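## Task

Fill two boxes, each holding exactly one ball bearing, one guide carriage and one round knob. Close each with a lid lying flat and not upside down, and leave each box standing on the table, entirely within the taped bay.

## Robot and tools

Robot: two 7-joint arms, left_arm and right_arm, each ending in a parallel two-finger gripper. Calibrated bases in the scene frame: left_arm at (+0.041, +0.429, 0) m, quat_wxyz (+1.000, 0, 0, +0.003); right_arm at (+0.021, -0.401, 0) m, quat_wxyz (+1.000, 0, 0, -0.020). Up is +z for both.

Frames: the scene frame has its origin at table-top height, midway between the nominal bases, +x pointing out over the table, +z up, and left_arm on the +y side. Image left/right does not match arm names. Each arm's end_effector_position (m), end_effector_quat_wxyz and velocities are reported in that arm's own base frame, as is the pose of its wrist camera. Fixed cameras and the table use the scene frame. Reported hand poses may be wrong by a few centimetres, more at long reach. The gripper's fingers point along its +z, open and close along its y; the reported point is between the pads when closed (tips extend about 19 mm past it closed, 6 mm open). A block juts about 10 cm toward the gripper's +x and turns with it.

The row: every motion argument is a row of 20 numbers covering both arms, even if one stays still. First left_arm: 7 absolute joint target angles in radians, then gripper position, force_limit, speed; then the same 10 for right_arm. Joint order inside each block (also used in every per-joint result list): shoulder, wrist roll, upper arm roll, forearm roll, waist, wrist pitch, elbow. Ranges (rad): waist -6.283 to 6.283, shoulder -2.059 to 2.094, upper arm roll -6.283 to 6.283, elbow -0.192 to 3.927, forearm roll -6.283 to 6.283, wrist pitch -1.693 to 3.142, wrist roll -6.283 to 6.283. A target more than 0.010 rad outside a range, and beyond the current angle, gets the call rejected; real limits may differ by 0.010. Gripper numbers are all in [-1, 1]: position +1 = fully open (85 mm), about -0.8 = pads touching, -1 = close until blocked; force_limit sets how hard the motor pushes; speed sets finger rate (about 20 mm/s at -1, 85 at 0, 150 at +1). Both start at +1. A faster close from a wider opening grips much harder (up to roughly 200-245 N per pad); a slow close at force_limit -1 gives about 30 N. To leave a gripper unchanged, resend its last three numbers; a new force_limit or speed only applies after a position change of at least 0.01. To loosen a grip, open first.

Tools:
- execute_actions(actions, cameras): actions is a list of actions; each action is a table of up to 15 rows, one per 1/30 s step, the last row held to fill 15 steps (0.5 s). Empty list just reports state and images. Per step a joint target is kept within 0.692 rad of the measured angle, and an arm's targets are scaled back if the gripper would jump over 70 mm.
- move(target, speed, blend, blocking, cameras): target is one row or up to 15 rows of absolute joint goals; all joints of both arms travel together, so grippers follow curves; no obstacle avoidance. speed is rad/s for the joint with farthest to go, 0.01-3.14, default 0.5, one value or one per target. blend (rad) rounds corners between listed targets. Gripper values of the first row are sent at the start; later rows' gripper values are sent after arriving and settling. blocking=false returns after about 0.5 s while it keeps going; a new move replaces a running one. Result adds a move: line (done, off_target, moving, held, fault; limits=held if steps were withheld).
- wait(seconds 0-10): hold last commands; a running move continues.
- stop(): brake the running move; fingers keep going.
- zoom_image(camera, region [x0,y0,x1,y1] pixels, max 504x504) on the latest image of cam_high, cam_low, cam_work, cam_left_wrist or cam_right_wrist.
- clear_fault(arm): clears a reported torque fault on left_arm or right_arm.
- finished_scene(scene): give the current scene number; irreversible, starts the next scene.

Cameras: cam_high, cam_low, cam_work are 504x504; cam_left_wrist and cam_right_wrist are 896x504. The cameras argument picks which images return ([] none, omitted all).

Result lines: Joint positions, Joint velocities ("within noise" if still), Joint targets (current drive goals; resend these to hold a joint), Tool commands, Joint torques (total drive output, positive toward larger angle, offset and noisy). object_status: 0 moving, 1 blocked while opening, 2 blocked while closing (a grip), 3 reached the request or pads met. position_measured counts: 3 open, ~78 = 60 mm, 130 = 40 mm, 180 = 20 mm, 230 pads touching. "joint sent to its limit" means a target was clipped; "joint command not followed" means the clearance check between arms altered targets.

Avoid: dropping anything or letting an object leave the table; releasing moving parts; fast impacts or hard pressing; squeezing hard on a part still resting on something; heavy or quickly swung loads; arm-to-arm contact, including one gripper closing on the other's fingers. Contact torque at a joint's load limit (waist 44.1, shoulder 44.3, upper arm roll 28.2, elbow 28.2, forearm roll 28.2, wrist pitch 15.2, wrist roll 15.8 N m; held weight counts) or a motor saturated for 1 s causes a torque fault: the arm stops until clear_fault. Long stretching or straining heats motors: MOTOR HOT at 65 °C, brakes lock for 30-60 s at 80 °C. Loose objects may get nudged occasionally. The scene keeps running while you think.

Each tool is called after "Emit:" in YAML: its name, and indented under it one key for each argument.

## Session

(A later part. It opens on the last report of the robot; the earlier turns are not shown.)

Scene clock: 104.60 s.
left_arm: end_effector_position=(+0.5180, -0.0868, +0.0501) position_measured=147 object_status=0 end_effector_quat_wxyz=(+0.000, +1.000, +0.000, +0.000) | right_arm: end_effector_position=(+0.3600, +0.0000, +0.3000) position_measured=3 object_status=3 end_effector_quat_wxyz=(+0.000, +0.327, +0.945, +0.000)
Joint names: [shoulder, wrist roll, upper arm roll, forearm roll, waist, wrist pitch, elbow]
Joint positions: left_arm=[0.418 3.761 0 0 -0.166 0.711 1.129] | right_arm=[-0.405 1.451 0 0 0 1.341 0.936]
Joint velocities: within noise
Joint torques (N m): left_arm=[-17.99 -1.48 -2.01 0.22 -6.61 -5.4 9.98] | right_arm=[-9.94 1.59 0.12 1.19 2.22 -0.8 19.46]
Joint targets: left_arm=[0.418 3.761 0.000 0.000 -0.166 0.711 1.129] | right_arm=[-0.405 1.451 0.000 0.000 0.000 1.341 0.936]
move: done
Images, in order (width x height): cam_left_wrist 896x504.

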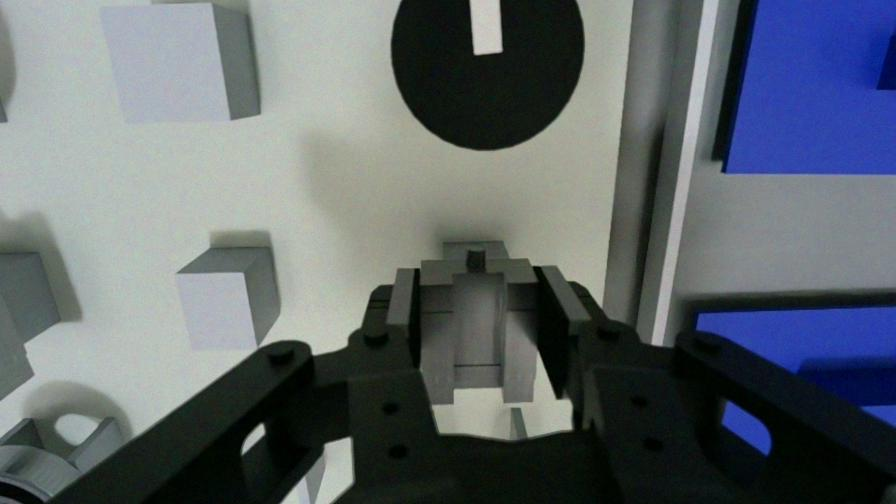

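Emit:
move:
  target:
    - [0.2807,3.761,0,0,-0.166,0.8766,1.1573,-1,-1,-1,-0.4049,1.451,0,0,0,1.3409,0.936,1,1,1]
    - [0.9396,3.2513,0,0,-0.7607,1.2253,2.1649,-1,-1,-1,-0.4049,1.451,0,0,0,1.3409,0.936,1,1,1]
    - [0.9979,3.2513,0,0,-0.7607,1.1097,2.1076,-1,-1,-1,-0.4049,1.451,0,0,0,1.3409,0.936,1,1,1]
  speed: [0.2,0.7,0.08]
  cameras: ["cam_left_wrist"]

Scene clock: 109.47 s.
left_arm: end_effector_position=(+0.5012, -0.4770, +0.0444) position_measured=147 object_status=2 end_effector_quat_wxyz=(+0.000, +0.999, -0.042, +0.000) | right_arm: end_effector_position=(+0.3600, +0.0000, +0.3000) position_measured=3 object_status=3 end_effector_quat_wxyz=(+0.000, +0.327, +0.945, +0.000)
Joint names: [shoulder, wrist roll, upper arm roll, forearm roll, waist, wrist pitch, elbow]
Joint positions: left_arm=[0.998 3.251 0 0 -0.761 1.11 2.108] | right_arm=[-0.405 1.451 0 0 0 1.341 0.936]
Joint velocities: within noise
Joint torques (N m): left_arm=[-26.34 -1.54 2.15 0.4 -7.07 -5.43 11.56] | right_arm=[-9.8 1.72 0.08 1.13 2.63 -0.77 19.48]
Joint targets: left_arm=[0.998 3.251 0.000 0.000 -0.761 1.110 2.108] | right_arm=[-0.405 1.451 0.000 0.000 0.000 1.341 0.936]
move: done
Images, in order (width x height): cam_left_wrist 896x504.

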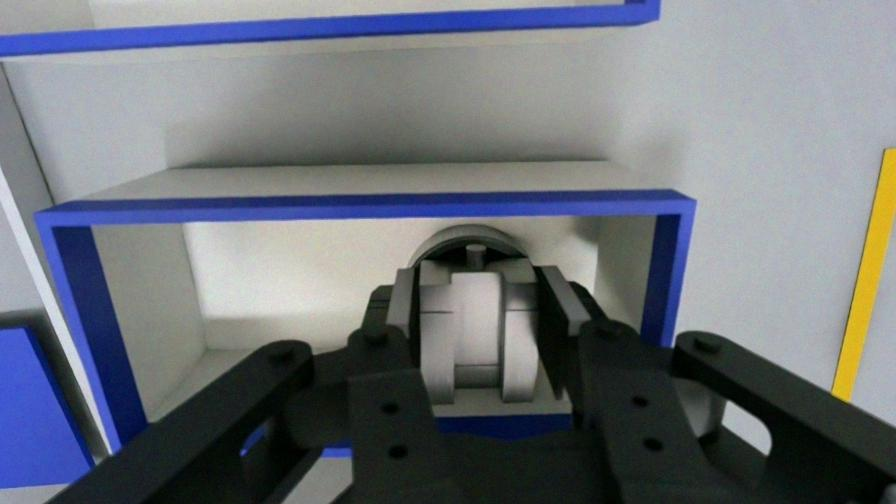

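Emit:
move:
  target:
    - [1.0021,3.2513,0,0,-0.7607,1.1014,2.1035,-1,-1,-1,-0.4049,1.451,0,0,0,1.3409,0.936,1,1,1]
  speed: 0.04
  cameras: []

Scene clock: 110.37 s.
left_arm: end_effector_position=(+0.5012, -0.4770, +0.0409) position_measured=147 object_status=2 end_effector_quat_wxyz=(+0.000, +0.999, -0.042, +0.000) | right_arm: end_effector_position=(+0.3600, +0.0000, +0.3000) position_measured=3 object_status=3 end_effector_quat_wxyz=(+0.000, +0.327, +0.945, +0.000)
Joint names: [shoulder, wrist roll, upper arm roll, forearm roll, waist, wrist pitch, elbow]
Joint positions: left_arm=[1.002 3.251 0 0 -0.761 1.102 2.104] | right_arm=[-0.405 1.451 0 0 0 1.341 0.936]
Joint velocities: within noise
Joint torques (N m): left_arm=[-9.76 -1.61 0.52 0.26 -6.93 -6.02 3.04] | right_arm=[-9.95 1.7 -0.01 1.22 2.85 -0.77 19.42]
Joint targets: left_arm=[1.002 3.251 0.000 0.000 -0.761 1.101 2.103] | right_arm=[-0.405 1.451 0.000 0.000 0.000 1.341 0.936]
move: done
No camera images: "cameras" was empty.

Emit:
move:
  target:
    - [1.0021,3.2513,0,0,-0.7607,1.1014,2.1035,0.08,-1,-1,-0.4049,1.451,0,0,0,1.3409,0.936,1,1,1]
    - [0.9396,3.2513,0,0,-0.7607,1.2253,2.1649,0.08,-1,-1,-0.4049,1.451,0,0,0,1.3409,0.936,1,1,1]
    - [0.8575,3.2751,0,0,-0.7219,1.1632,2.0207,0.08,-1,-1,-0.4049,1.451,0,0,0,1.3409,0.936,1,1,1]
  speed: [0.05,0.15,0.4]
  cameras: ["cam_left_wrist"]

Scene clock: 113.33 s.
left_arm: end_effector_position=(+0.5082, -0.4475, +0.1000) position_measured=119 object_status=3 end_effector_quat_wxyz=(+0.000, +0.999, -0.035, +0.000) | right_arm: end_effector_position=(+0.3600, +0.0000, +0.3000) position_measured=3 object_status=3 end_effector_quat_wxyz=(+0.000, +0.327, +0.945, +0.000)
Joint names: [shoulder, wrist roll, upper arm roll, forearm roll, waist, wrist pitch, elbow]
Joint positions: left_arm=[0.858 3.275 0 0 -0.722 1.163 2.021] | right_arm=[-0.405 1.451 0 0 0 1.341 0.936]
Joint velocities: within noise
Joint torques (N m): left_arm=[-31.31 1.44 1.69 0.43 8.79 -5.5 11.33] | right_arm=[-9.9 1.79 0.04 1.26 3.04 -0.86 19.5]
Joint targets: left_arm=[0.857 3.275 0.000 0.000 -0.722 1.163 2.021] | right_arm=[-0.405 1.451 0.000 0.000 0.000 1.341 0.936]
move: done
Images, in order (width x height): cam_left_wrist 896x504.

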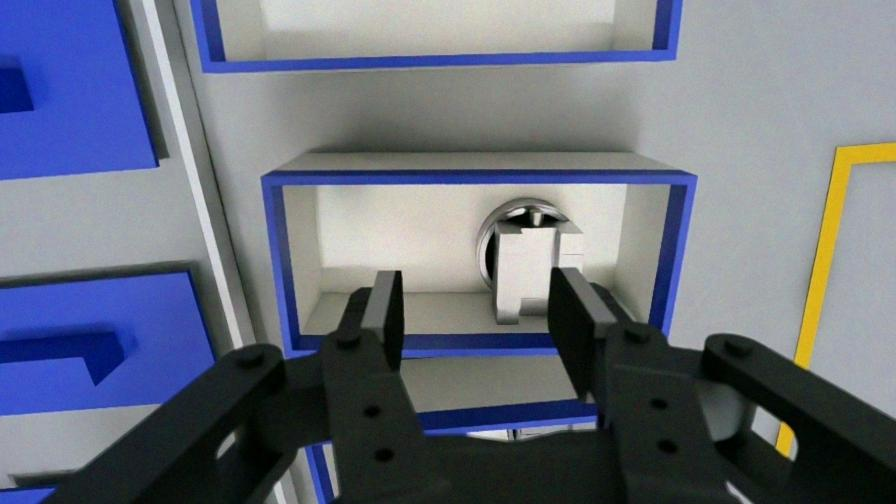

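Emit:
move:
  target:
    - [0.5171,3.7848,0,0,-0.1422,0.995,1.512,0.51,-1,0,-0.4049,1.451,0,0,0,1.3409,0.936,1,1,1]
  speed: 0.8
  cameras: ["cam_left_wrist"]

Scene clock: 115.10 s.
left_arm: end_effector_position=(+0.5899, -0.0846, +0.1198) position_measured=64 object_status=3 end_effector_quat_wxyz=(+0.000, +1.000, +0.000, +0.000) | right_arm: end_effector_position=(+0.3600, +0.0000, +0.3000) position_measured=3 object_status=3 end_effector_quat_wxyz=(+0.000, +0.327, +0.945, +0.000)
Joint names: [shoulder, wrist roll, upper arm roll, forearm roll, waist, wrist pitch, elbow]
Joint positions: left_arm=[0.517 3.785 0 0 -0.142 0.995 1.512] | right_arm=[-0.405 1.451 0 0 0 1.341 0.936]
Joint velocities: within noise
Joint torques (N m): left_arm=[-26.86 1.58 -2.01 0.48 8.4 -5.61 11.23] | right_arm=[-9.7 1.78 0.11 1.27 3.23 -0.89 19.51]
Joint targets: left_arm=[0.517 3.785 0.000 0.000 -0.142 0.995 1.512] | right_arm=[-0.405 1.451 0.000 0.000 0.000 1.341 0.936]
move: done
Images, in order (width x height): cam_left_wrist 896x504.

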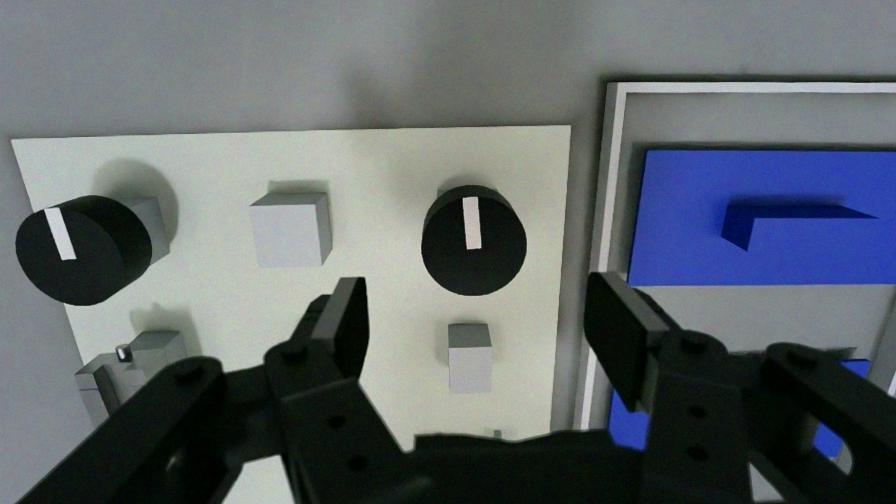

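Emit:
move:
  target:
    - [0.6235,3.7817,0,0,-0.1453,0.8523,1.4758,0.51,-1,0,-0.4049,1.451,0,0,0,1.3409,0.936,1,1,1]
    - [0.6235,3.7817,0,0,-0.1453,0.8523,1.4758,-1,-1,-1,-0.4049,1.451,0,0,0,1.3409,0.936,1,1,1]
  speed: 0.2
  cameras: ["cam_left_wrist"]

Scene clock: 118.27 s.
left_arm: end_effector_position=(+0.5922, -0.0867, +0.0527) position_measured=122 object_status=0 end_effector_quat_wxyz=(+0.000, +1.000, +0.000, +0.000) | right_arm: end_effector_position=(+0.3600, +0.0000, +0.3000) position_measured=3 object_status=3 end_effector_quat_wxyz=(+0.000, +0.327, +0.945, +0.000)
Joint names: [shoulder, wrist roll, upper arm roll, forearm roll, waist, wrist pitch, elbow]
Joint positions: left_arm=[0.624 3.782 0 0 -0.145 0.852 1.476] | right_arm=[-0.405 1.451 0 0 0 1.341 0.936]
Joint velocities: within noise
Joint torques (N m): left_arm=[-21.83 -1.65 1.93 0.37 -6.97 -5.52 10.86] | right_arm=[-9.8 1.74 0.11 1.37 3.56 -0.85 19.35]
Joint targets: left_arm=[0.624 3.782 0.000 0.000 -0.145 0.852 1.476] | right_arm=[-0.405 1.451 0.000 0.000 0.000 1.341 0.936]
move: done
Images, in order (width x height): cam_left_wrist 896x504.

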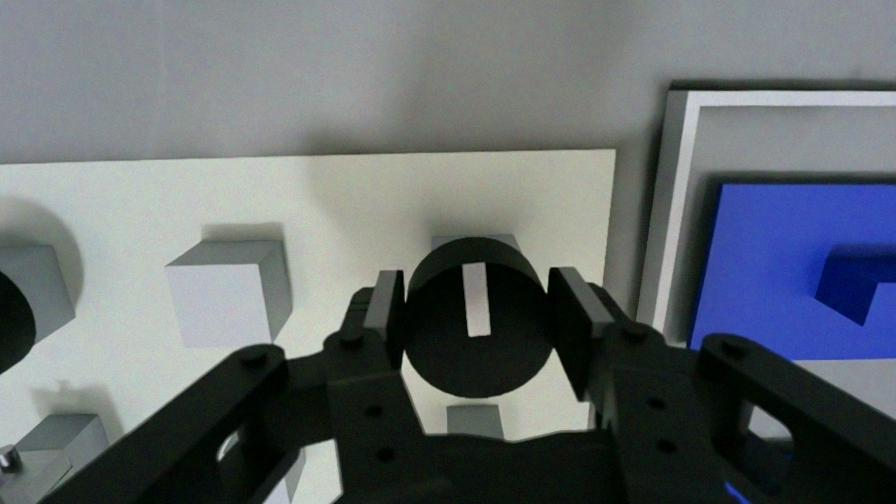

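Emit:
move:
  target:
    - [0.5254,3.7817,0,0,-0.1453,1.0,1.5254,-1,-1,-1,-0.4049,1.451,0,0,0,1.3409,0.936,1,1,1]
    - [0.7756,3.3217,0,0,-0.6903,1.1036,1.8792,-1,-1,-1,-0.4049,1.451,0,0,0,1.3409,0.936,1,1,1]
    - [0.8646,3.3217,0,0,-0.6903,0.9696,1.8342,-1,-1,-1,-0.4049,1.451,0,0,0,1.3409,0.936,1,1,1]
  speed: [0.2,0.6,0.07]
  cameras: ["cam_left_wrist"]

Scene clock: 123.07 s.
left_arm: end_effector_position=(+0.5084, -0.4199, +0.0332) position_measured=122 object_status=2 end_effector_quat_wxyz=(+0.000, +0.999, -0.043, +0.000) | right_arm: end_effector_position=(+0.3600, +0.0000, +0.3000) position_measured=3 object_status=3 end_effector_quat_wxyz=(+0.000, +0.327, +0.945, +0.000)
Joint names: [shoulder, wrist roll, upper arm roll, forearm roll, waist, wrist pitch, elbow]
Joint positions: left_arm=[0.864 3.322 0 0 -0.69 0.97 1.834] | right_arm=[-0.405 1.451 0 0 0 1.341 0.936]
Joint velocities: within noise
Joint torques (N m): left_arm=[-21.85 -1.54 -0.61 0.34 -6.2 -5.18 9.21] | right_arm=[-9.89 1.85 0.05 1.21 4.23 -0.81 19.42]
Joint targets: left_arm=[0.865 3.322 0.000 0.000 -0.690 0.970 1.834] | right_arm=[-0.405 1.451 0.000 0.000 0.000 1.341 0.936]
move: done
Images, in order (width x height): cam_left_wrist 896x504.

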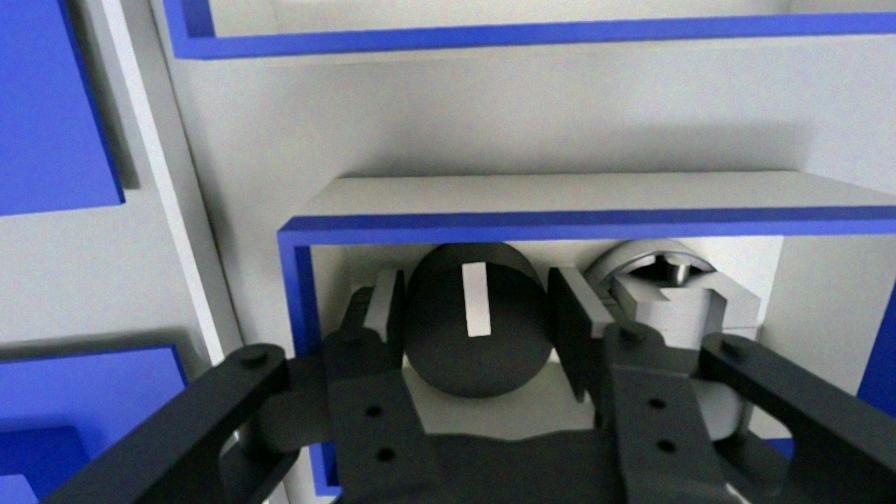

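Emit:
move:
  target:
    - [0.8670,3.3217,0,0,-0.6903,0.9660,1.8331,-1,-1,-1,-0.4049,1.451,0,0,0,1.3409,0.936,1,1,1]
  speed: 0.03
  cameras: []

Scene clock: 123.90 s.
left_arm: end_effector_position=(+0.5083, -0.4198, +0.0314) position_measured=122 object_status=2 end_effector_quat_wxyz=(+0.000, +0.999, -0.043, +0.000) | right_arm: end_effector_position=(+0.3600, +0.0000, +0.3000) position_measured=3 object_status=3 end_effector_quat_wxyz=(+0.000, +0.327, +0.945, +0.000)
Joint names: [shoulder, wrist roll, upper arm roll, forearm roll, waist, wrist pitch, elbow]
Joint positions: left_arm=[0.867 3.322 0 0 -0.69 0.966 1.833] | right_arm=[-0.405 1.451 0 0 0 1.341 0.936]
Joint velocities: within noise
Joint torques (N m): left_arm=[-13.6 -1.37 0.41 0.71 -2.34 -3.24 3.89] | right_arm=[-9.87 1.74 0.21 1.16 4.09 -0.87 19.43]
Joint targets: left_arm=[0.867 3.322 0.000 0.000 -0.690 0.966 1.833] | right_arm=[-0.405 1.451 0.000 0.000 0.000 1.341 0.936]
move: done
No camera images: "cameras" was empty.

Contact. Release and lift.

Emit:
move:
  target:
    - [0.8670,3.3217,0,0,-0.6903,0.9660,1.8331,0.26,-1,-1,-0.4049,1.451,0,0,0,1.3409,0.936,1,1,1]
    - [0.7756,3.3217,0,0,-0.6903,1.1036,1.8792,0.26,-1,-1,-0.4049,1.451,0,0,0,1.3409,0.936,1,1,1]
  speed: [0.05,0.15]
  cameras: ["cam_left_wrist"]

Scene clock: 126.20 s.
left_arm: end_effector_position=(+0.5084, -0.4199, +0.0999) position_measured=96 object_status=3 end_effector_quat_wxyz=(+0.000, +0.999, -0.043, +0.000) | right_arm: end_effector_position=(+0.3600, +0.0000, +0.3000) position_measured=3 object_status=3 end_effector_quat_wxyz=(+0.000, +0.327, +0.945, +0.000)
Joint names: [shoulder, wrist roll, upper arm roll, forearm roll, waist, wrist pitch, elbow]
Joint positions: left_arm=[0.776 3.322 0 0 -0.69 1.103 1.879] | right_arm=[-0.405 1.451 0 0 0 1.341 0.936]
Joint velocities: within noise
Joint torques (N m): left_arm=[-29.89 -1.2 0.16 0.19 7.94 0.11 14.54] | right_arm=[-9.71 1.77 0.05 1.21 4.37 -0.82 19.42]
Joint targets: left_arm=[0.776 3.322 0.000 0.000 -0.690 1.104 1.879] | right_arm=[-0.405 1.451 0.000 0.000 0.000 1.341 0.936]
move: done
Images, in order (width x height): cam_left_wrist 896x504.

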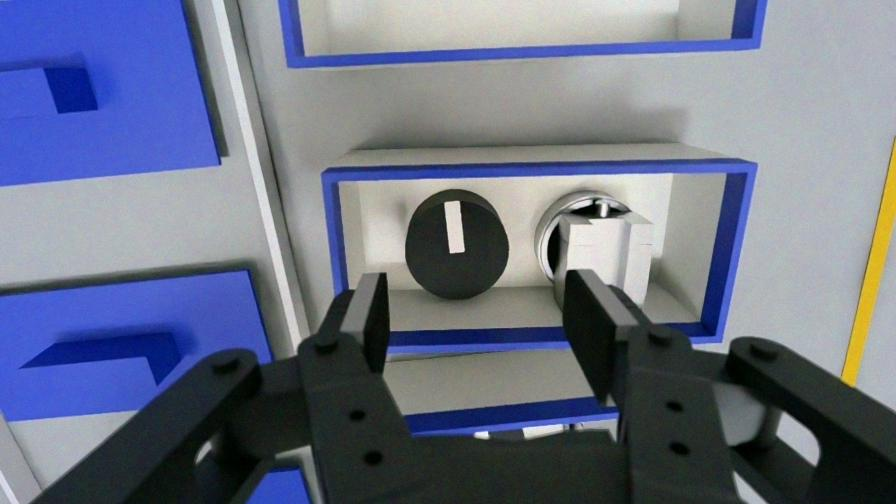

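Emit:
move:
  target:
    - [0.4100,1.925,0,0,-0.4311,1.0,1.41,0.26,-1,-1,-0.4049,1.451,0,0,0,1.3409,0.936,1,1,1]
  speed: 0.8
  cameras: ["cam_left_wrist"]

Scene clock: 129.00 s.
left_arm: end_effector_position=(+0.5188, -0.2386, +0.1406) position_measured=96 object_status=3 end_effector_quat_wxyz=(+0.000, +0.707, +0.707, +0.000) | right_arm: end_effector_position=(+0.3600, +0.0000, +0.3000) position_measured=3 object_status=3 end_effector_quat_wxyz=(+0.000, +0.327, +0.945, +0.000)
Joint names: [shoulder, wrist roll, upper arm roll, forearm roll, waist, wrist pitch, elbow]
Joint positions: left_arm=[0.41 1.925 0 0 -0.431 1 1.41] | right_arm=[-0.405 1.451 0 0 0 1.341 0.936]
Joint velocities: within noise
Joint torques (N m): left_arm=[-25.25 -1.61 -2.12 0.56 8.14 -5.45 10.82] | right_arm=[-9.76 1.75 0.13 1.15 4.38 -0.86 19.33]
Joint targets: left_arm=[0.410 1.925 0.000 0.000 -0.431 1.000 1.410] | right_arm=[-0.405 1.451 0.000 0.000 0.000 1.341 0.936]
move: done
Images, in order (width x height): cam_left_wrist 896x504.

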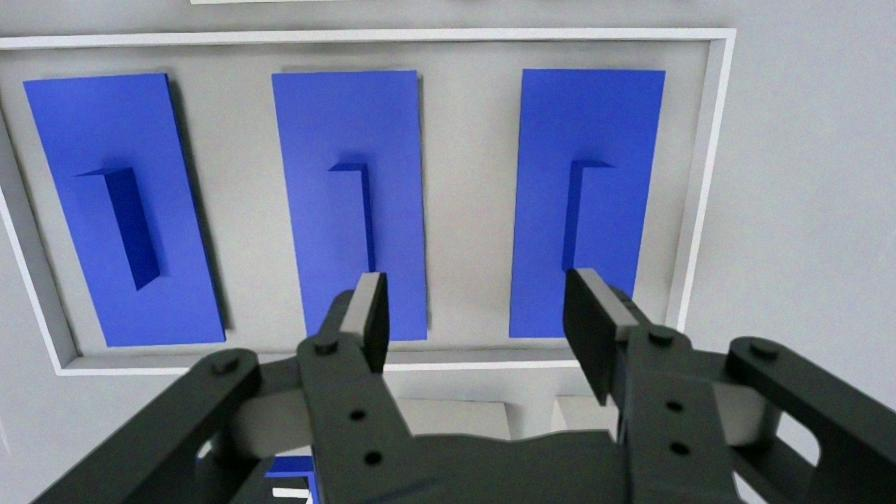

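Emit:
move:
  target:
    - [0.331,1.8539,0,0,-0.4801,0.8014,1.1324,0,-1,0,-0.4049,1.451,0,0,0,1.3409,0.936,1,1,1]
    - [0.4418,1.8539,0,0,-0.4801,0.664,1.1058,0,-1,0,-0.4049,1.451,0,0,0,1.3409,0.936,1,1,1]
  speed: [0.4,0.1]
  cameras: ["cam_left_wrist"]

Scene clock: 132.70 s.
left_arm: end_effector_position=(+0.4620, -0.2406, +0.0331) position_measured=129 object_status=3 end_effector_quat_wxyz=(+0.000, +0.699, +0.715, +0.000) | right_arm: end_effector_position=(+0.3600, +0.0000, +0.3000) position_measured=3 object_status=3 end_effector_quat_wxyz=(+0.000, +0.327, +0.945, +0.000)
Joint names: [shoulder, wrist roll, upper arm roll, forearm roll, waist, wrist pitch, elbow]
Joint positions: left_arm=[0.442 1.854 0 0 -0.48 0.664 1.106] | right_arm=[-0.405 1.451 0 0 0 1.341 0.936]
Joint velocities: within noise
Joint torques (N m): left_arm=[-17.95 -1.51 -0.87 0.73 -7.46 -5.49 9.04] | right_arm=[-9.86 1.77 0.01 1.26 4.63 -0.82 19.41]
Joint targets: left_arm=[0.442 1.854 0.000 0.000 -0.480 0.664 1.106] | right_arm=[-0.405 1.451 0.000 0.000 0.000 1.341 0.936]
move: done
Images, in order (width x height): cam_left_wrist 896x504.

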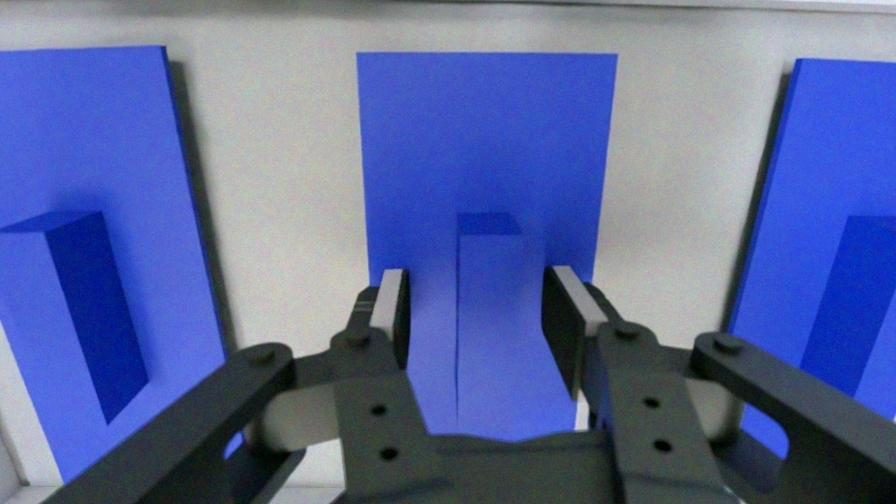

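Emit:
move:
  target:
    - [0.4493,1.8561,0,0,-0.4779,0.668,1.1173,0,-1,0,-0.4049,1.451,0,0,0,1.3409,0.936,1,1,1]
    - [0.4493,1.8561,0,0,-0.4779,0.668,1.1173,-1,-1,-1,-0.4049,1.451,0,0,0,1.3409,0.936,1,1,1]
  speed: 0.1
  cameras: ["cam_left_wrist"]

Scene clock: 135.27 s.
left_arm: end_effector_position=(+0.4649, -0.2408, +0.0329) position_measured=191 object_status=0 end_effector_quat_wxyz=(+0.000, +0.699, +0.715, +0.000) | right_arm: end_effector_position=(+0.3600, +0.0000, +0.3000) position_measured=3 object_status=3 end_effector_quat_wxyz=(+0.000, +0.327, +0.945, +0.000)
Joint names: [shoulder, wrist roll, upper arm roll, forearm roll, waist, wrist pitch, elbow]
Joint positions: left_arm=[0.449 1.856 0 0 -0.478 0.668 1.117] | right_arm=[-0.405 1.451 0 0 0 1.341 0.936]
Joint velocities: within noise
Joint torques (N m): left_arm=[-18.17 1.36 0.61 0.85 8.62 0.32 11.76] | right_arm=[-9.79 1.75 0.25 1.11 4.62 -0.84 19.34]
Joint targets: left_arm=[0.449 1.856 0.000 0.000 -0.478 0.668 1.117] | right_arm=[-0.405 1.451 0.000 0.000 0.000 1.341 0.936]
move: done
Images, in order (width x height): cam_left_wrist 896x504.

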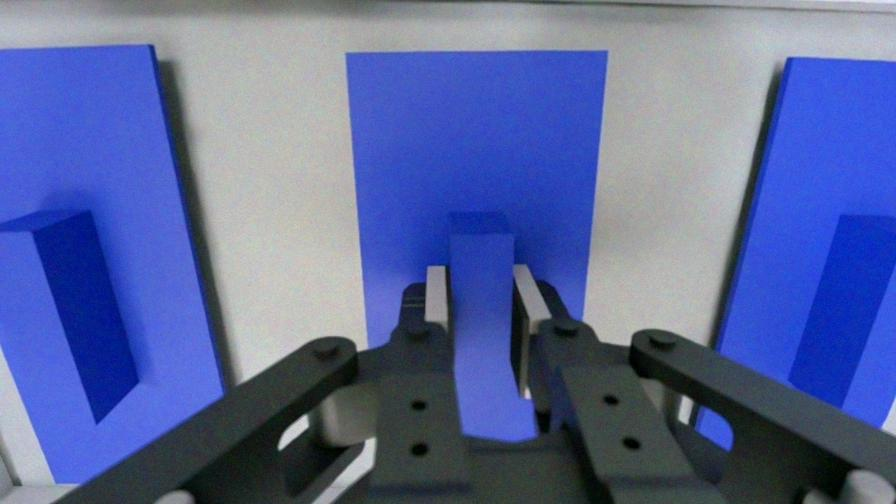

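Emit:
move:
  target:
    - [0.2887,1.8561,0,0,-0.4779,0.88,1.1688,-1,-1,-1,-0.4049,1.451,0,0,0,1.3409,0.936,1,1,1]
    - [0.8273,1.7223,0,0,-0.7187,1.2133,2.0406,-1,-1,-1,-0.4049,1.451,0,0,0,1.3409,0.936,1,1,1]
  speed: [0.15,0.4]
  cameras: ["cam_left_wrist"]

Scene clock: 140.03 s.
left_arm: end_effector_position=(+0.5082, -0.4445, +0.1251) position_measured=191 object_status=2 end_effector_quat_wxyz=(+0.000, +0.736, +0.676, +0.000) | right_arm: end_effector_position=(+0.3600, +0.0000, +0.3000) position_measured=3 object_status=3 end_effector_quat_wxyz=(+0.000, +0.327, +0.945, +0.000)
Joint names: [shoulder, wrist roll, upper arm roll, forearm roll, waist, wrist pitch, elbow]
Joint positions: left_arm=[0.827 1.722 0 0 -0.719 1.213 2.04] | right_arm=[-0.405 1.451 0 0 0 1.341 0.936]
Joint velocities: within noise
Joint torques (N m): left_arm=[-25.38 -1.58 0.07 0.7 -7.45 0.39 15.09] | right_arm=[-9.94 1.68 0.21 1.18 4.58 -0.81 19.33]
Joint targets: left_arm=[0.827 1.722 0.000 0.000 -0.719 1.213 2.041] | right_arm=[-0.405 1.451 0.000 0.000 0.000 1.341 0.936]
move: done
Images, in order (width x height): cam_left_wrist 896x504.

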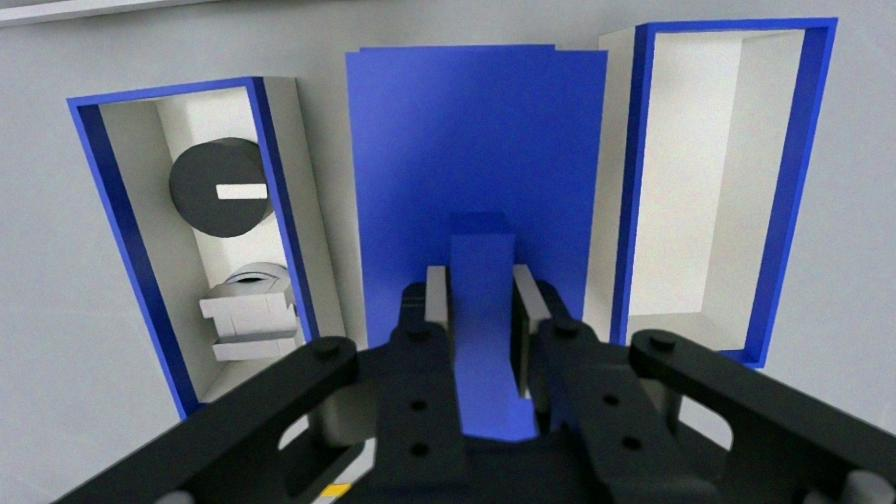

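Emit:
move:
  target:
    - [0.8413,1.7216,0,0,-0.7194,1.1163,1.9576,-1,-1,-1,-0.4049,1.451,0,0,0,1.3409,0.936,1,1,1]
  speed: 0.08
  cameras: ["cam_left_wrist"]

Scene clock: 142.10 s.
left_arm: end_effector_position=(+0.5049, -0.4423, +0.0881) position_measured=191 object_status=2 end_effector_quat_wxyz=(+0.000, +0.736, +0.676, +0.000) | right_arm: end_effector_position=(+0.3600, +0.0000, +0.3000) position_measured=3 object_status=3 end_effector_quat_wxyz=(+0.000, +0.327, +0.945, +0.000)
Joint names: [shoulder, wrist roll, upper arm roll, forearm roll, waist, wrist pitch, elbow]
Joint positions: left_arm=[0.841 1.722 0 0 -0.719 1.116 1.958] | right_arm=[-0.405 1.451 0 0 0 1.341 0.936]
Joint velocities: within noise
Joint torques (N m): left_arm=[-25.56 -1.68 2.11 0.85 -7.32 -5.44 11.42] | right_arm=[-9.85 1.75 0.17 1.28 4.81 -0.86 19.32]
Joint targets: left_arm=[0.841 1.722 0.000 0.000 -0.719 1.116 1.958] | right_arm=[-0.405 1.451 0.000 0.000 0.000 1.341 0.936]
move: done
Images, in order (width x height): cam_left_wrist 896x504.

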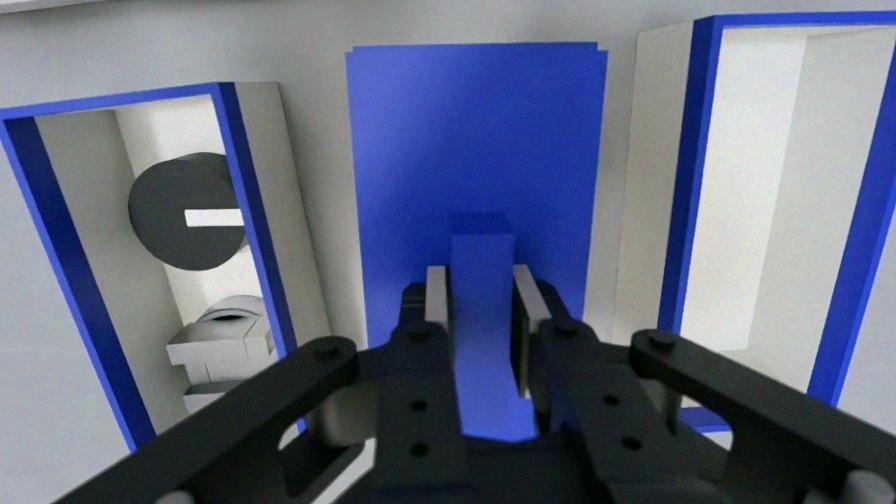

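Emit:
move:
  target:
    - [0.8449,1.7216,0,0,-0.7194,1.1073,1.9522,-1,-1,-1,-0.4049,1.451,0,0,0,1.3409,0.936,1,1,1]
  speed: 0.04
  cameras: []

Emit:
move:
  target:
    - [0.8467,1.7216,0,0,-0.7194,1.1028,1.9495,-1,-1,-1,-0.4049,1.451,0,0,0,1.3409,0.936,1,1,1]
  speed: 0.03
  cameras: ["cam_left_wrist"]

Scene clock: 143.20 s.
left_arm: end_effector_position=(+0.5047, -0.4421, +0.0841) position_measured=191 object_status=2 end_effector_quat_wxyz=(+0.000, +0.736, +0.676, +0.000) | right_arm: end_effector_position=(+0.3600, +0.0000, +0.3000) position_measured=3 object_status=3 end_effector_quat_wxyz=(+0.000, +0.327, +0.945, +0.000)
Joint names: [shoulder, wrist roll, upper arm roll, forearm roll, waist, wrist pitch, elbow]
Joint positions: left_arm=[0.845 1.722 0 0 -0.719 1.107 1.952] | right_arm=[-0.405 1.451 0 0 0 1.341 0.936]
Joint velocities: within noise
Joint torques (N m): left_arm=[-24.88 -1.5 2.23 0.69 -7.55 -5.62 11.45] | right_arm=[-9.69 1.78 0.17 1.08 4.62 -0.86 19.34]
Joint targets: left_arm=[0.845 1.722 0.000 0.000 -0.719 1.107 1.952] | right_arm=[-0.405 1.451 0.000 0.000 0.000 1.341 0.936]
move: done
No camera images: "cameras" was empty.

Scene clock: 143.90 s.
left_arm: end_effector_position=(+0.5047, -0.4421, +0.0821) position_measured=191 object_status=2 end_effector_quat_wxyz=(+0.000, +0.736, +0.676, +0.000) | right_arm: end_effector_position=(+0.3600, +0.0000, +0.3000) position_measured=3 object_status=3 end_effector_quat_wxyz=(+0.000, +0.327, +0.945, +0.000)
Joint names: [shoulder, wrist roll, upper arm roll, forearm roll, waist, wrist pitch, elbow]
Joint positions: left_arm=[0.847 1.722 0 0 -0.719 1.103 1.95] | right_arm=[-0.405 1.451 0 0 0 1.341 0.936]
Joint velocities: within noise
Joint torques (N m): left_arm=[-25.26 -1.42 2.12 0.85 -7.5 -5.43 11.54] | right_arm=[-9.86 1.77 0.23 1.17 4.64 -0.86 19.33]
Joint targets: left_arm=[0.847 1.722 0.000 0.000 -0.719 1.103 1.950] | right_arm=[-0.405 1.451 0.000 0.000 0.000 1.341 0.936]
move: done
Images, in order (width x height): cam_left_wrist 896x504.

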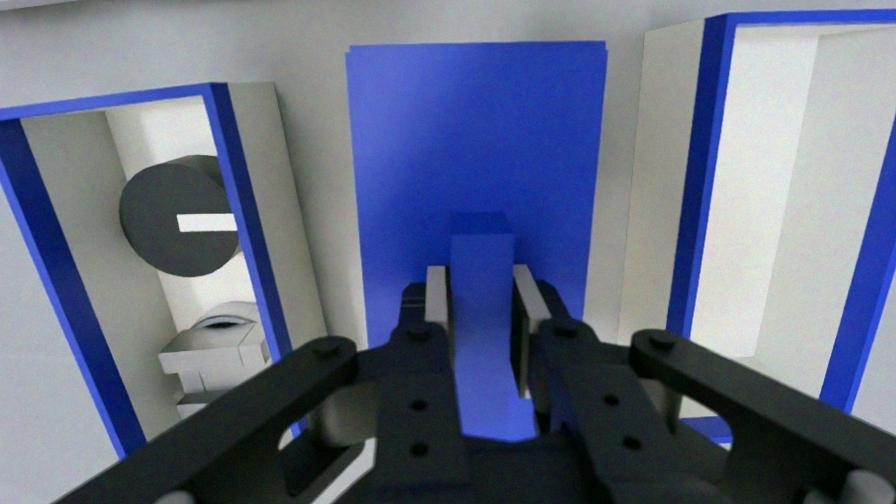

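Emit:
move:
  target:
    - [0.8485,1.7216,0,0,-0.7194,1.0983,1.9468,-1,-1,-1,-0.4049,1.451,0,0,0,1.3409,0.936,1,1,1]
  speed: 0.03
  cameras: []

Emit:
move:
  target:
    - [0.8503,1.7216,0,0,-0.7194,1.0938,1.9441,-1,-1,-1,-0.4049,1.451,0,0,0,1.3409,0.936,1,1,1]
  speed: 0.03
  cameras: ["cam_left_wrist"]

Scene clock: 144.80 s.
left_arm: end_effector_position=(+0.5046, -0.4420, +0.0803) position_measured=191 object_status=2 end_effector_quat_wxyz=(+0.000, +0.736, +0.677, +0.000) | right_arm: end_effector_position=(+0.3600, +0.0000, +0.3000) position_measured=3 object_status=3 end_effector_quat_wxyz=(+0.000, +0.327, +0.945, +0.000)
Joint names: [shoulder, wrist roll, upper arm roll, forearm roll, waist, wrist pitch, elbow]
Joint positions: left_arm=[0.848 1.722 0 0 -0.719 1.098 1.947] | right_arm=[-0.405 1.451 0 0 0 1.341 0.936]
Joint velocities: within noise
Joint torques (N m): left_arm=[-20.36 -1.55 1.18 0.83 -6.73 -5.92 8.59] | right_arm=[-9.75 1.72 0.09 1.18 4.52 -0.8 19.33]
Joint targets: left_arm=[0.848 1.722 0.000 0.000 -0.719 1.098 1.947] | right_arm=[-0.405 1.451 0.000 0.000 0.000 1.341 0.936]
move: done
No camera images: "cameras" was empty.

Scene clock: 145.50 s.
left_arm: end_effector_position=(+0.5046, -0.4421, +0.0788) position_measured=191 object_status=2 end_effector_quat_wxyz=(+0.000, +0.736, +0.677, +0.000) | right_arm: end_effector_position=(+0.3600, +0.0000, +0.3000) position_measured=3 object_status=3 end_effector_quat_wxyz=(+0.000, +0.327, +0.945, +0.000)
Joint names: [shoulder, wrist roll, upper arm roll, forearm roll, waist, wrist pitch, elbow]
Joint positions: left_arm=[0.849 1.722 0 0 -0.719 1.094 1.944] | right_arm=[-0.405 1.451 0 0 0 1.341 0.936]
Joint velocities: within noise
Joint torques (N m): left_arm=[-3.54 -1.26 0.15 0.95 -7.3 -6.37 -1.28] | right_arm=[-9.87 1.76 0.16 1.3 4.72 -0.84 19.24]
Joint targets: left_arm=[0.850 1.722 0.000 0.000 -0.719 1.094 1.944] | right_arm=[-0.405 1.451 0.000 0.000 0.000 1.341 0.936]
move: done
Images, in order (width x height): cam_left_wrist 896x504.

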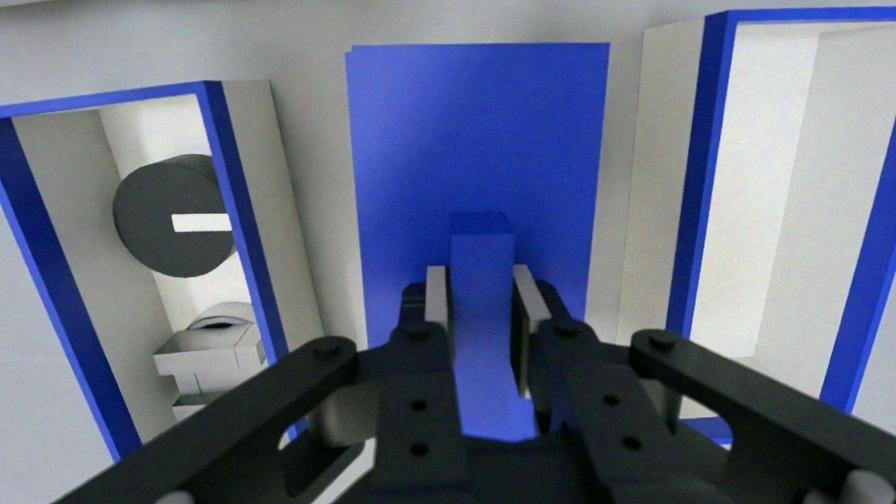

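Emit:
move:
  target:
    - [0.8490,1.7216,0,0,-0.7194,1.0965,1.9458,-0.2,-1,-1,-0.4049,1.451,0,0,0,1.3409,0.936,1,1,1]
    - [0.8184,1.7223,0,0,-0.7187,1.2380,2.0554,-0.2,-1,-1,-0.4049,1.451,0,0,0,1.3409,0.936,1,1,1]
  speed: [0.05,0.15]

Scene clock: 148.20 s.
left_arm: end_effector_position=(+0.5077, -0.4441, +0.1354) position_measured=154 object_status=3 end_effector_quat_wxyz=(-0.001, +0.736, +0.676, +0.000) | right_arm: end_effector_position=(+0.3600, +0.0000, +0.3000) position_measured=3 object_status=3 end_effector_quat_wxyz=(+0.000, +0.327, +0.945, +0.000)
Joint names: [shoulder, wrist roll, upper arm roll, forearm roll, waist, wrist pitch, elbow]
Joint positions: left_arm=[0.818 1.722 0 0 -0.719 1.238 2.055] | right_arm=[-0.405 1.451 0 0 0 1.341 0.936]
Joint velocities: within noise
Joint torques (N m): left_arm=[-30.55 1.54 -1.97 0.85 8.6 0.48 14.8] | right_arm=[-9.84 1.79 0.14 1.18 4.77 -0.82 19.33]
Joint targets: left_arm=[0.818 1.722 0.000 0.000 -0.719 1.238 2.055] | right_arm=[-0.405 1.451 0.000 0.000 0.000 1.341 0.936]
move: done

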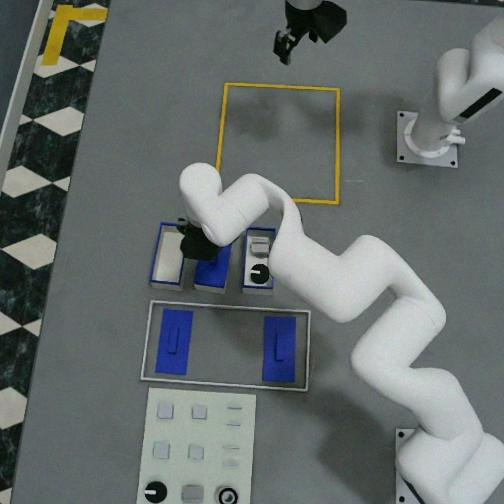

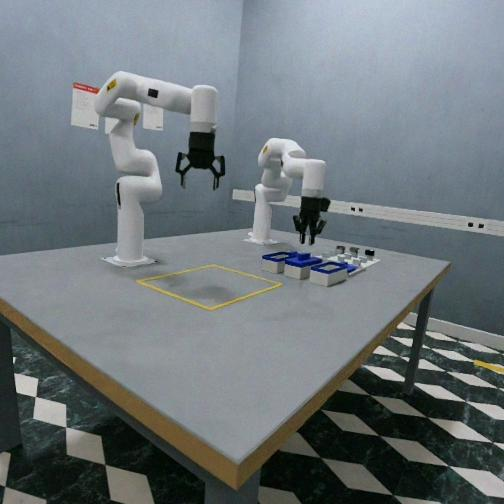

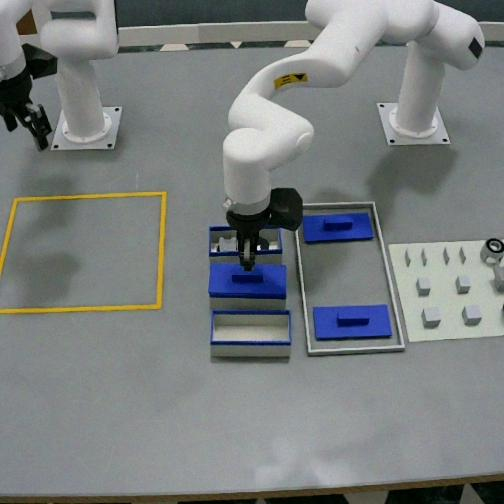

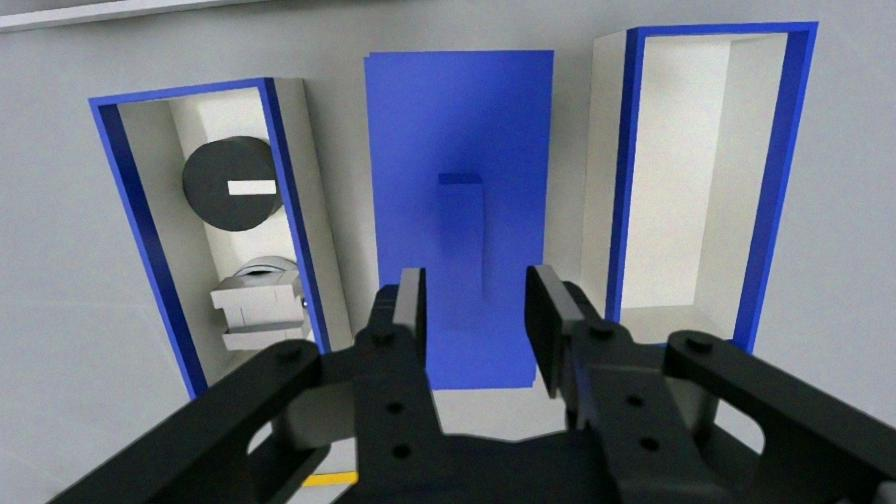

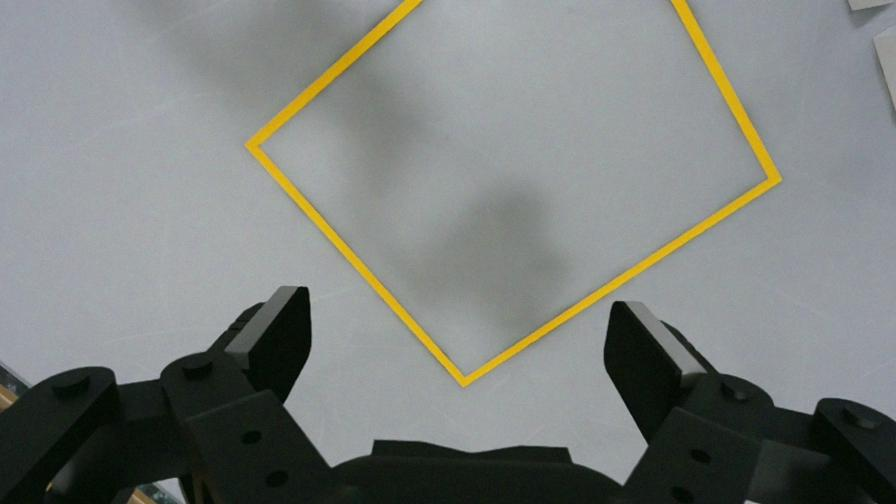

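Emit:
zoom_image:
  camera: "cam_left_wrist"
  region: [340, 30, 580, 165]

Emit:
zoom_image:
  camera: "cam_work"
  region: [190, 210, 310, 370]

Scaled by 2.100 from the camera's 896x504 image, which has a finer 1280x720 frame.

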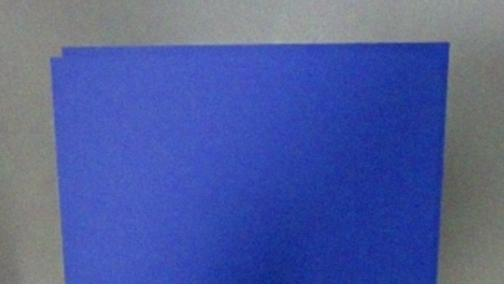

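Scaled by 3.150 from the camera's 504x504 image, which has a finer 720x720 frame.

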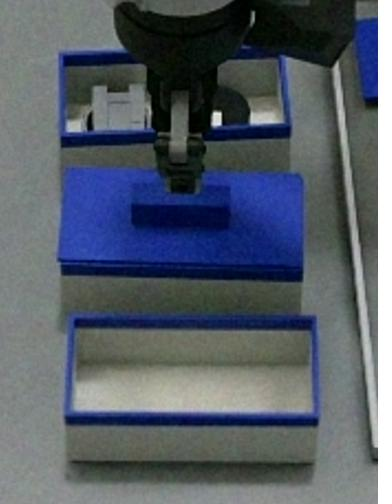

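Emit:
move:
  target:
    - [-0.0318,1.7167,0,0,-0.6173,0.7863,0.7545,-0.2,-1,0,-0.4049,1.451,0,0,0,1.3409,0.936,1,1,1]
  speed: 0.7
  cameras: ["cam_left_wrist"]

Scene clock: 151.73 s.
left_arm: end_effector_position=(+0.3395, -0.2410, +0.1200) position_measured=154 object_status=3 end_effector_quat_wxyz=(+0.000, +0.699, +0.715, +0.000) | right_arm: end_effector_position=(+0.3600, +0.0000, +0.3000) position_measured=3 object_status=3 end_effector_quat_wxyz=(+0.000, +0.327, +0.945, +0.000)
Joint names: [shoulder, wrist roll, upper arm roll, forearm roll, waist, wrist pitch, elbow]
Joint positions: left_arm=[-0.032 1.717 0 0 -0.617 0.786 0.755] | right_arm=[-0.405 1.451 0 0 0 1.341 0.936]
Joint velocities: within noise
Joint torques (N m): left_arm=[-16.24 -1.56 -1.62 0.92 8.63 -5.63 10.12] | right_arm=[-9.62 1.76 0.12 1.18 4.83 -0.78 19.35]
Joint targets: left_arm=[-0.032 1.717 0.000 0.000 -0.617 0.786 0.754] | right_arm=[-0.405 1.451 0.000 0.000 0.000 1.341 0.936]
move: done
Images, in order (width x height): cam_left_wrist 896x504.

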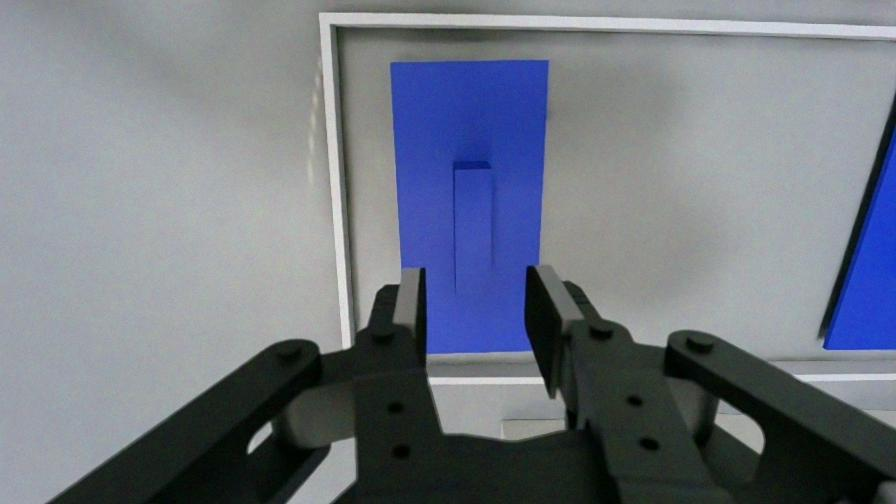

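Emit:
move:
  target:
    - [0.1859,1.7075,0,0,-0.6115,0.5236,0.7095,-0.2,-1,0,-0.4049,1.451,0,0,0,1.3409,0.936,1,1,1]
  speed: 0.15
  cameras: ["cam_left_wrist"]

Scene clock: 154.53 s.
left_arm: end_effector_position=(+0.3440, -0.2412, +0.0331) position_measured=154 object_status=3 end_effector_quat_wxyz=(+0.000, +0.694, +0.720, +0.000) | right_arm: end_effector_position=(+0.3600, +0.0000, +0.3000) position_measured=3 object_status=3 end_effector_quat_wxyz=(+0.000, +0.327, +0.945, +0.000)
Joint names: [shoulder, wrist roll, upper arm roll, forearm roll, waist, wrist pitch, elbow]
Joint positions: left_arm=[0.186 1.708 0 0 -0.612 0.524 0.71] | right_arm=[-0.405 1.451 0 0 0 1.341 0.936]
Joint velocities: within noise
Joint torques (N m): left_arm=[-12.77 -1.5 -1.38 0.83 8.49 -5.82 8.15] | right_arm=[-9.79 1.72 0.14 1.15 4.69 -0.85 19.34]
Joint targets: left_arm=[0.186 1.708 0.000 0.000 -0.611 0.524 0.709] | right_arm=[-0.405 1.451 0.000 0.000 0.000 1.341 0.936]
move: done
Images, in order (width x height): cam_left_wrist 896x504.

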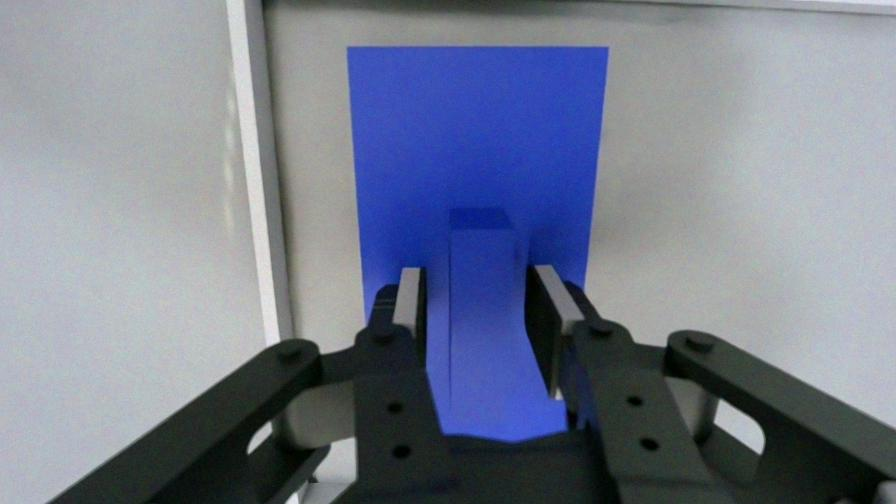

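Emit:
move:
  target:
    - [0.1859,1.7075,0,0,-0.6115,0.5236,0.7095,-1,-1,-1,-0.4049,1.451,0,0,0,1.3409,0.936,1,1,1]
    - [-0.0296,1.7075,0,0,-0.6115,0.8033,0.7737,-1,-1,-1,-0.4049,1.451,0,0,0,1.3409,0.936,1,1,1]
    - [0.5288,1.5129,0,0,-0.8431,1.0174,1.5462,-1,-1,-1,-0.4049,1.451,0,0,0,1.3409,0.936,1,1,1]
  speed: [0.1,0.15,0.4]
  cameras: ["cam_left_wrist"]

Scene clock: 160.30 s.
left_arm: end_effector_position=(+0.3999, -0.4489, +0.1251) position_measured=191 object_status=2 end_effector_quat_wxyz=(+0.000, +0.707, +0.707, +0.000) | right_arm: end_effector_position=(+0.3600, +0.0000, +0.3000) position_measured=3 object_status=3 end_effector_quat_wxyz=(+0.000, +0.327, +0.945, +0.000)
Joint names: [shoulder, wrist roll, upper arm roll, forearm roll, waist, wrist pitch, elbow]
Joint positions: left_arm=[0.529 1.513 0 0 -0.843 1.017 1.546] | right_arm=[-0.405 1.451 0 0 0 1.341 0.936]
Joint velocities: within noise
Joint torques (N m): left_arm=[-20.84 -1.63 -0.76 0.93 -7.77 0.28 14.46] | right_arm=[-9.66 1.81 0.27 1.07 4.55 -0.78 19.22]
Joint targets: left_arm=[0.529 1.513 0.000 0.000 -0.843 1.017 1.546] | right_arm=[-0.405 1.451 0.000 0.000 0.000 1.341 0.936]
move: done
Images, in order (width x height): cam_left_wrist 896x504.

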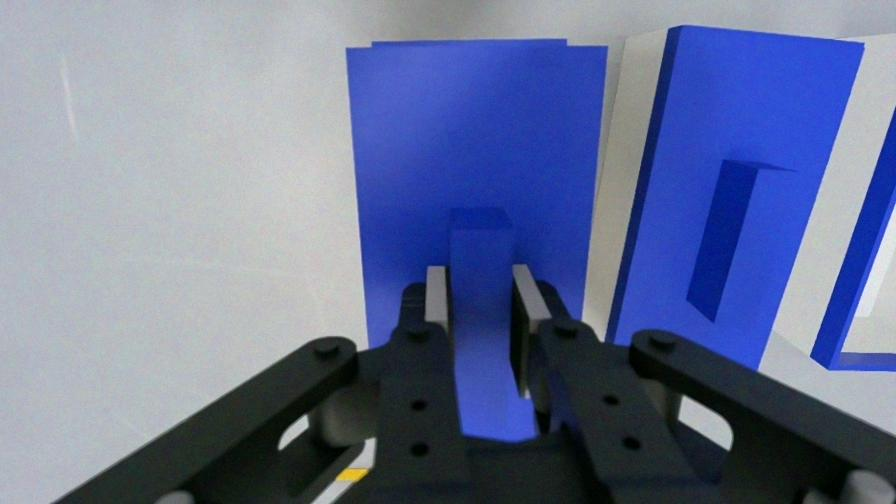

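Emit:
move:
  target:
    - [0.5744,1.5203,0,0,-0.8357,0.9188,1.4931,-1,-1,-1,-0.4049,1.451,0,0,0,1.3409,0.936,1,1,1]
  speed: 0.08
  cameras: ["cam_left_wrist"]

Scene clock: 162.30 s.
left_arm: end_effector_position=(+0.4014, -0.4440, +0.0839) position_measured=191 object_status=2 end_effector_quat_wxyz=(+0.000, +0.707, +0.707, +0.000) | right_arm: end_effector_position=(+0.3600, +0.0000, +0.3000) position_measured=3 object_status=3 end_effector_quat_wxyz=(+0.000, +0.327, +0.945, +0.000)
Joint names: [shoulder, wrist roll, upper arm roll, forearm roll, waist, wrist pitch, elbow]
Joint positions: left_arm=[0.574 1.52 0 0 -0.836 0.919 1.493] | right_arm=[-0.405 1.451 0 0 0 1.341 0.936]
Joint velocities: within noise
Joint torques (N m): left_arm=[-21.46 1.58 2.45 1.15 8.92 -5.45 10.68] | right_arm=[-9.78 1.72 0.17 1.17 4.53 -0.82 19.32]
Joint targets: left_arm=[0.574 1.520 0.000 0.000 -0.836 0.919 1.493] | right_arm=[-0.405 1.451 0.000 0.000 0.000 1.341 0.936]
move: done
Images, in order (width x height): cam_left_wrist 896x504.

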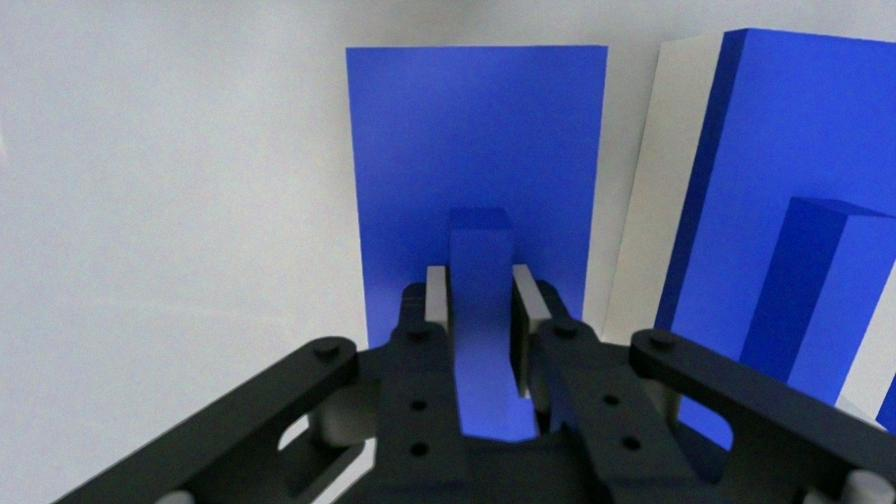

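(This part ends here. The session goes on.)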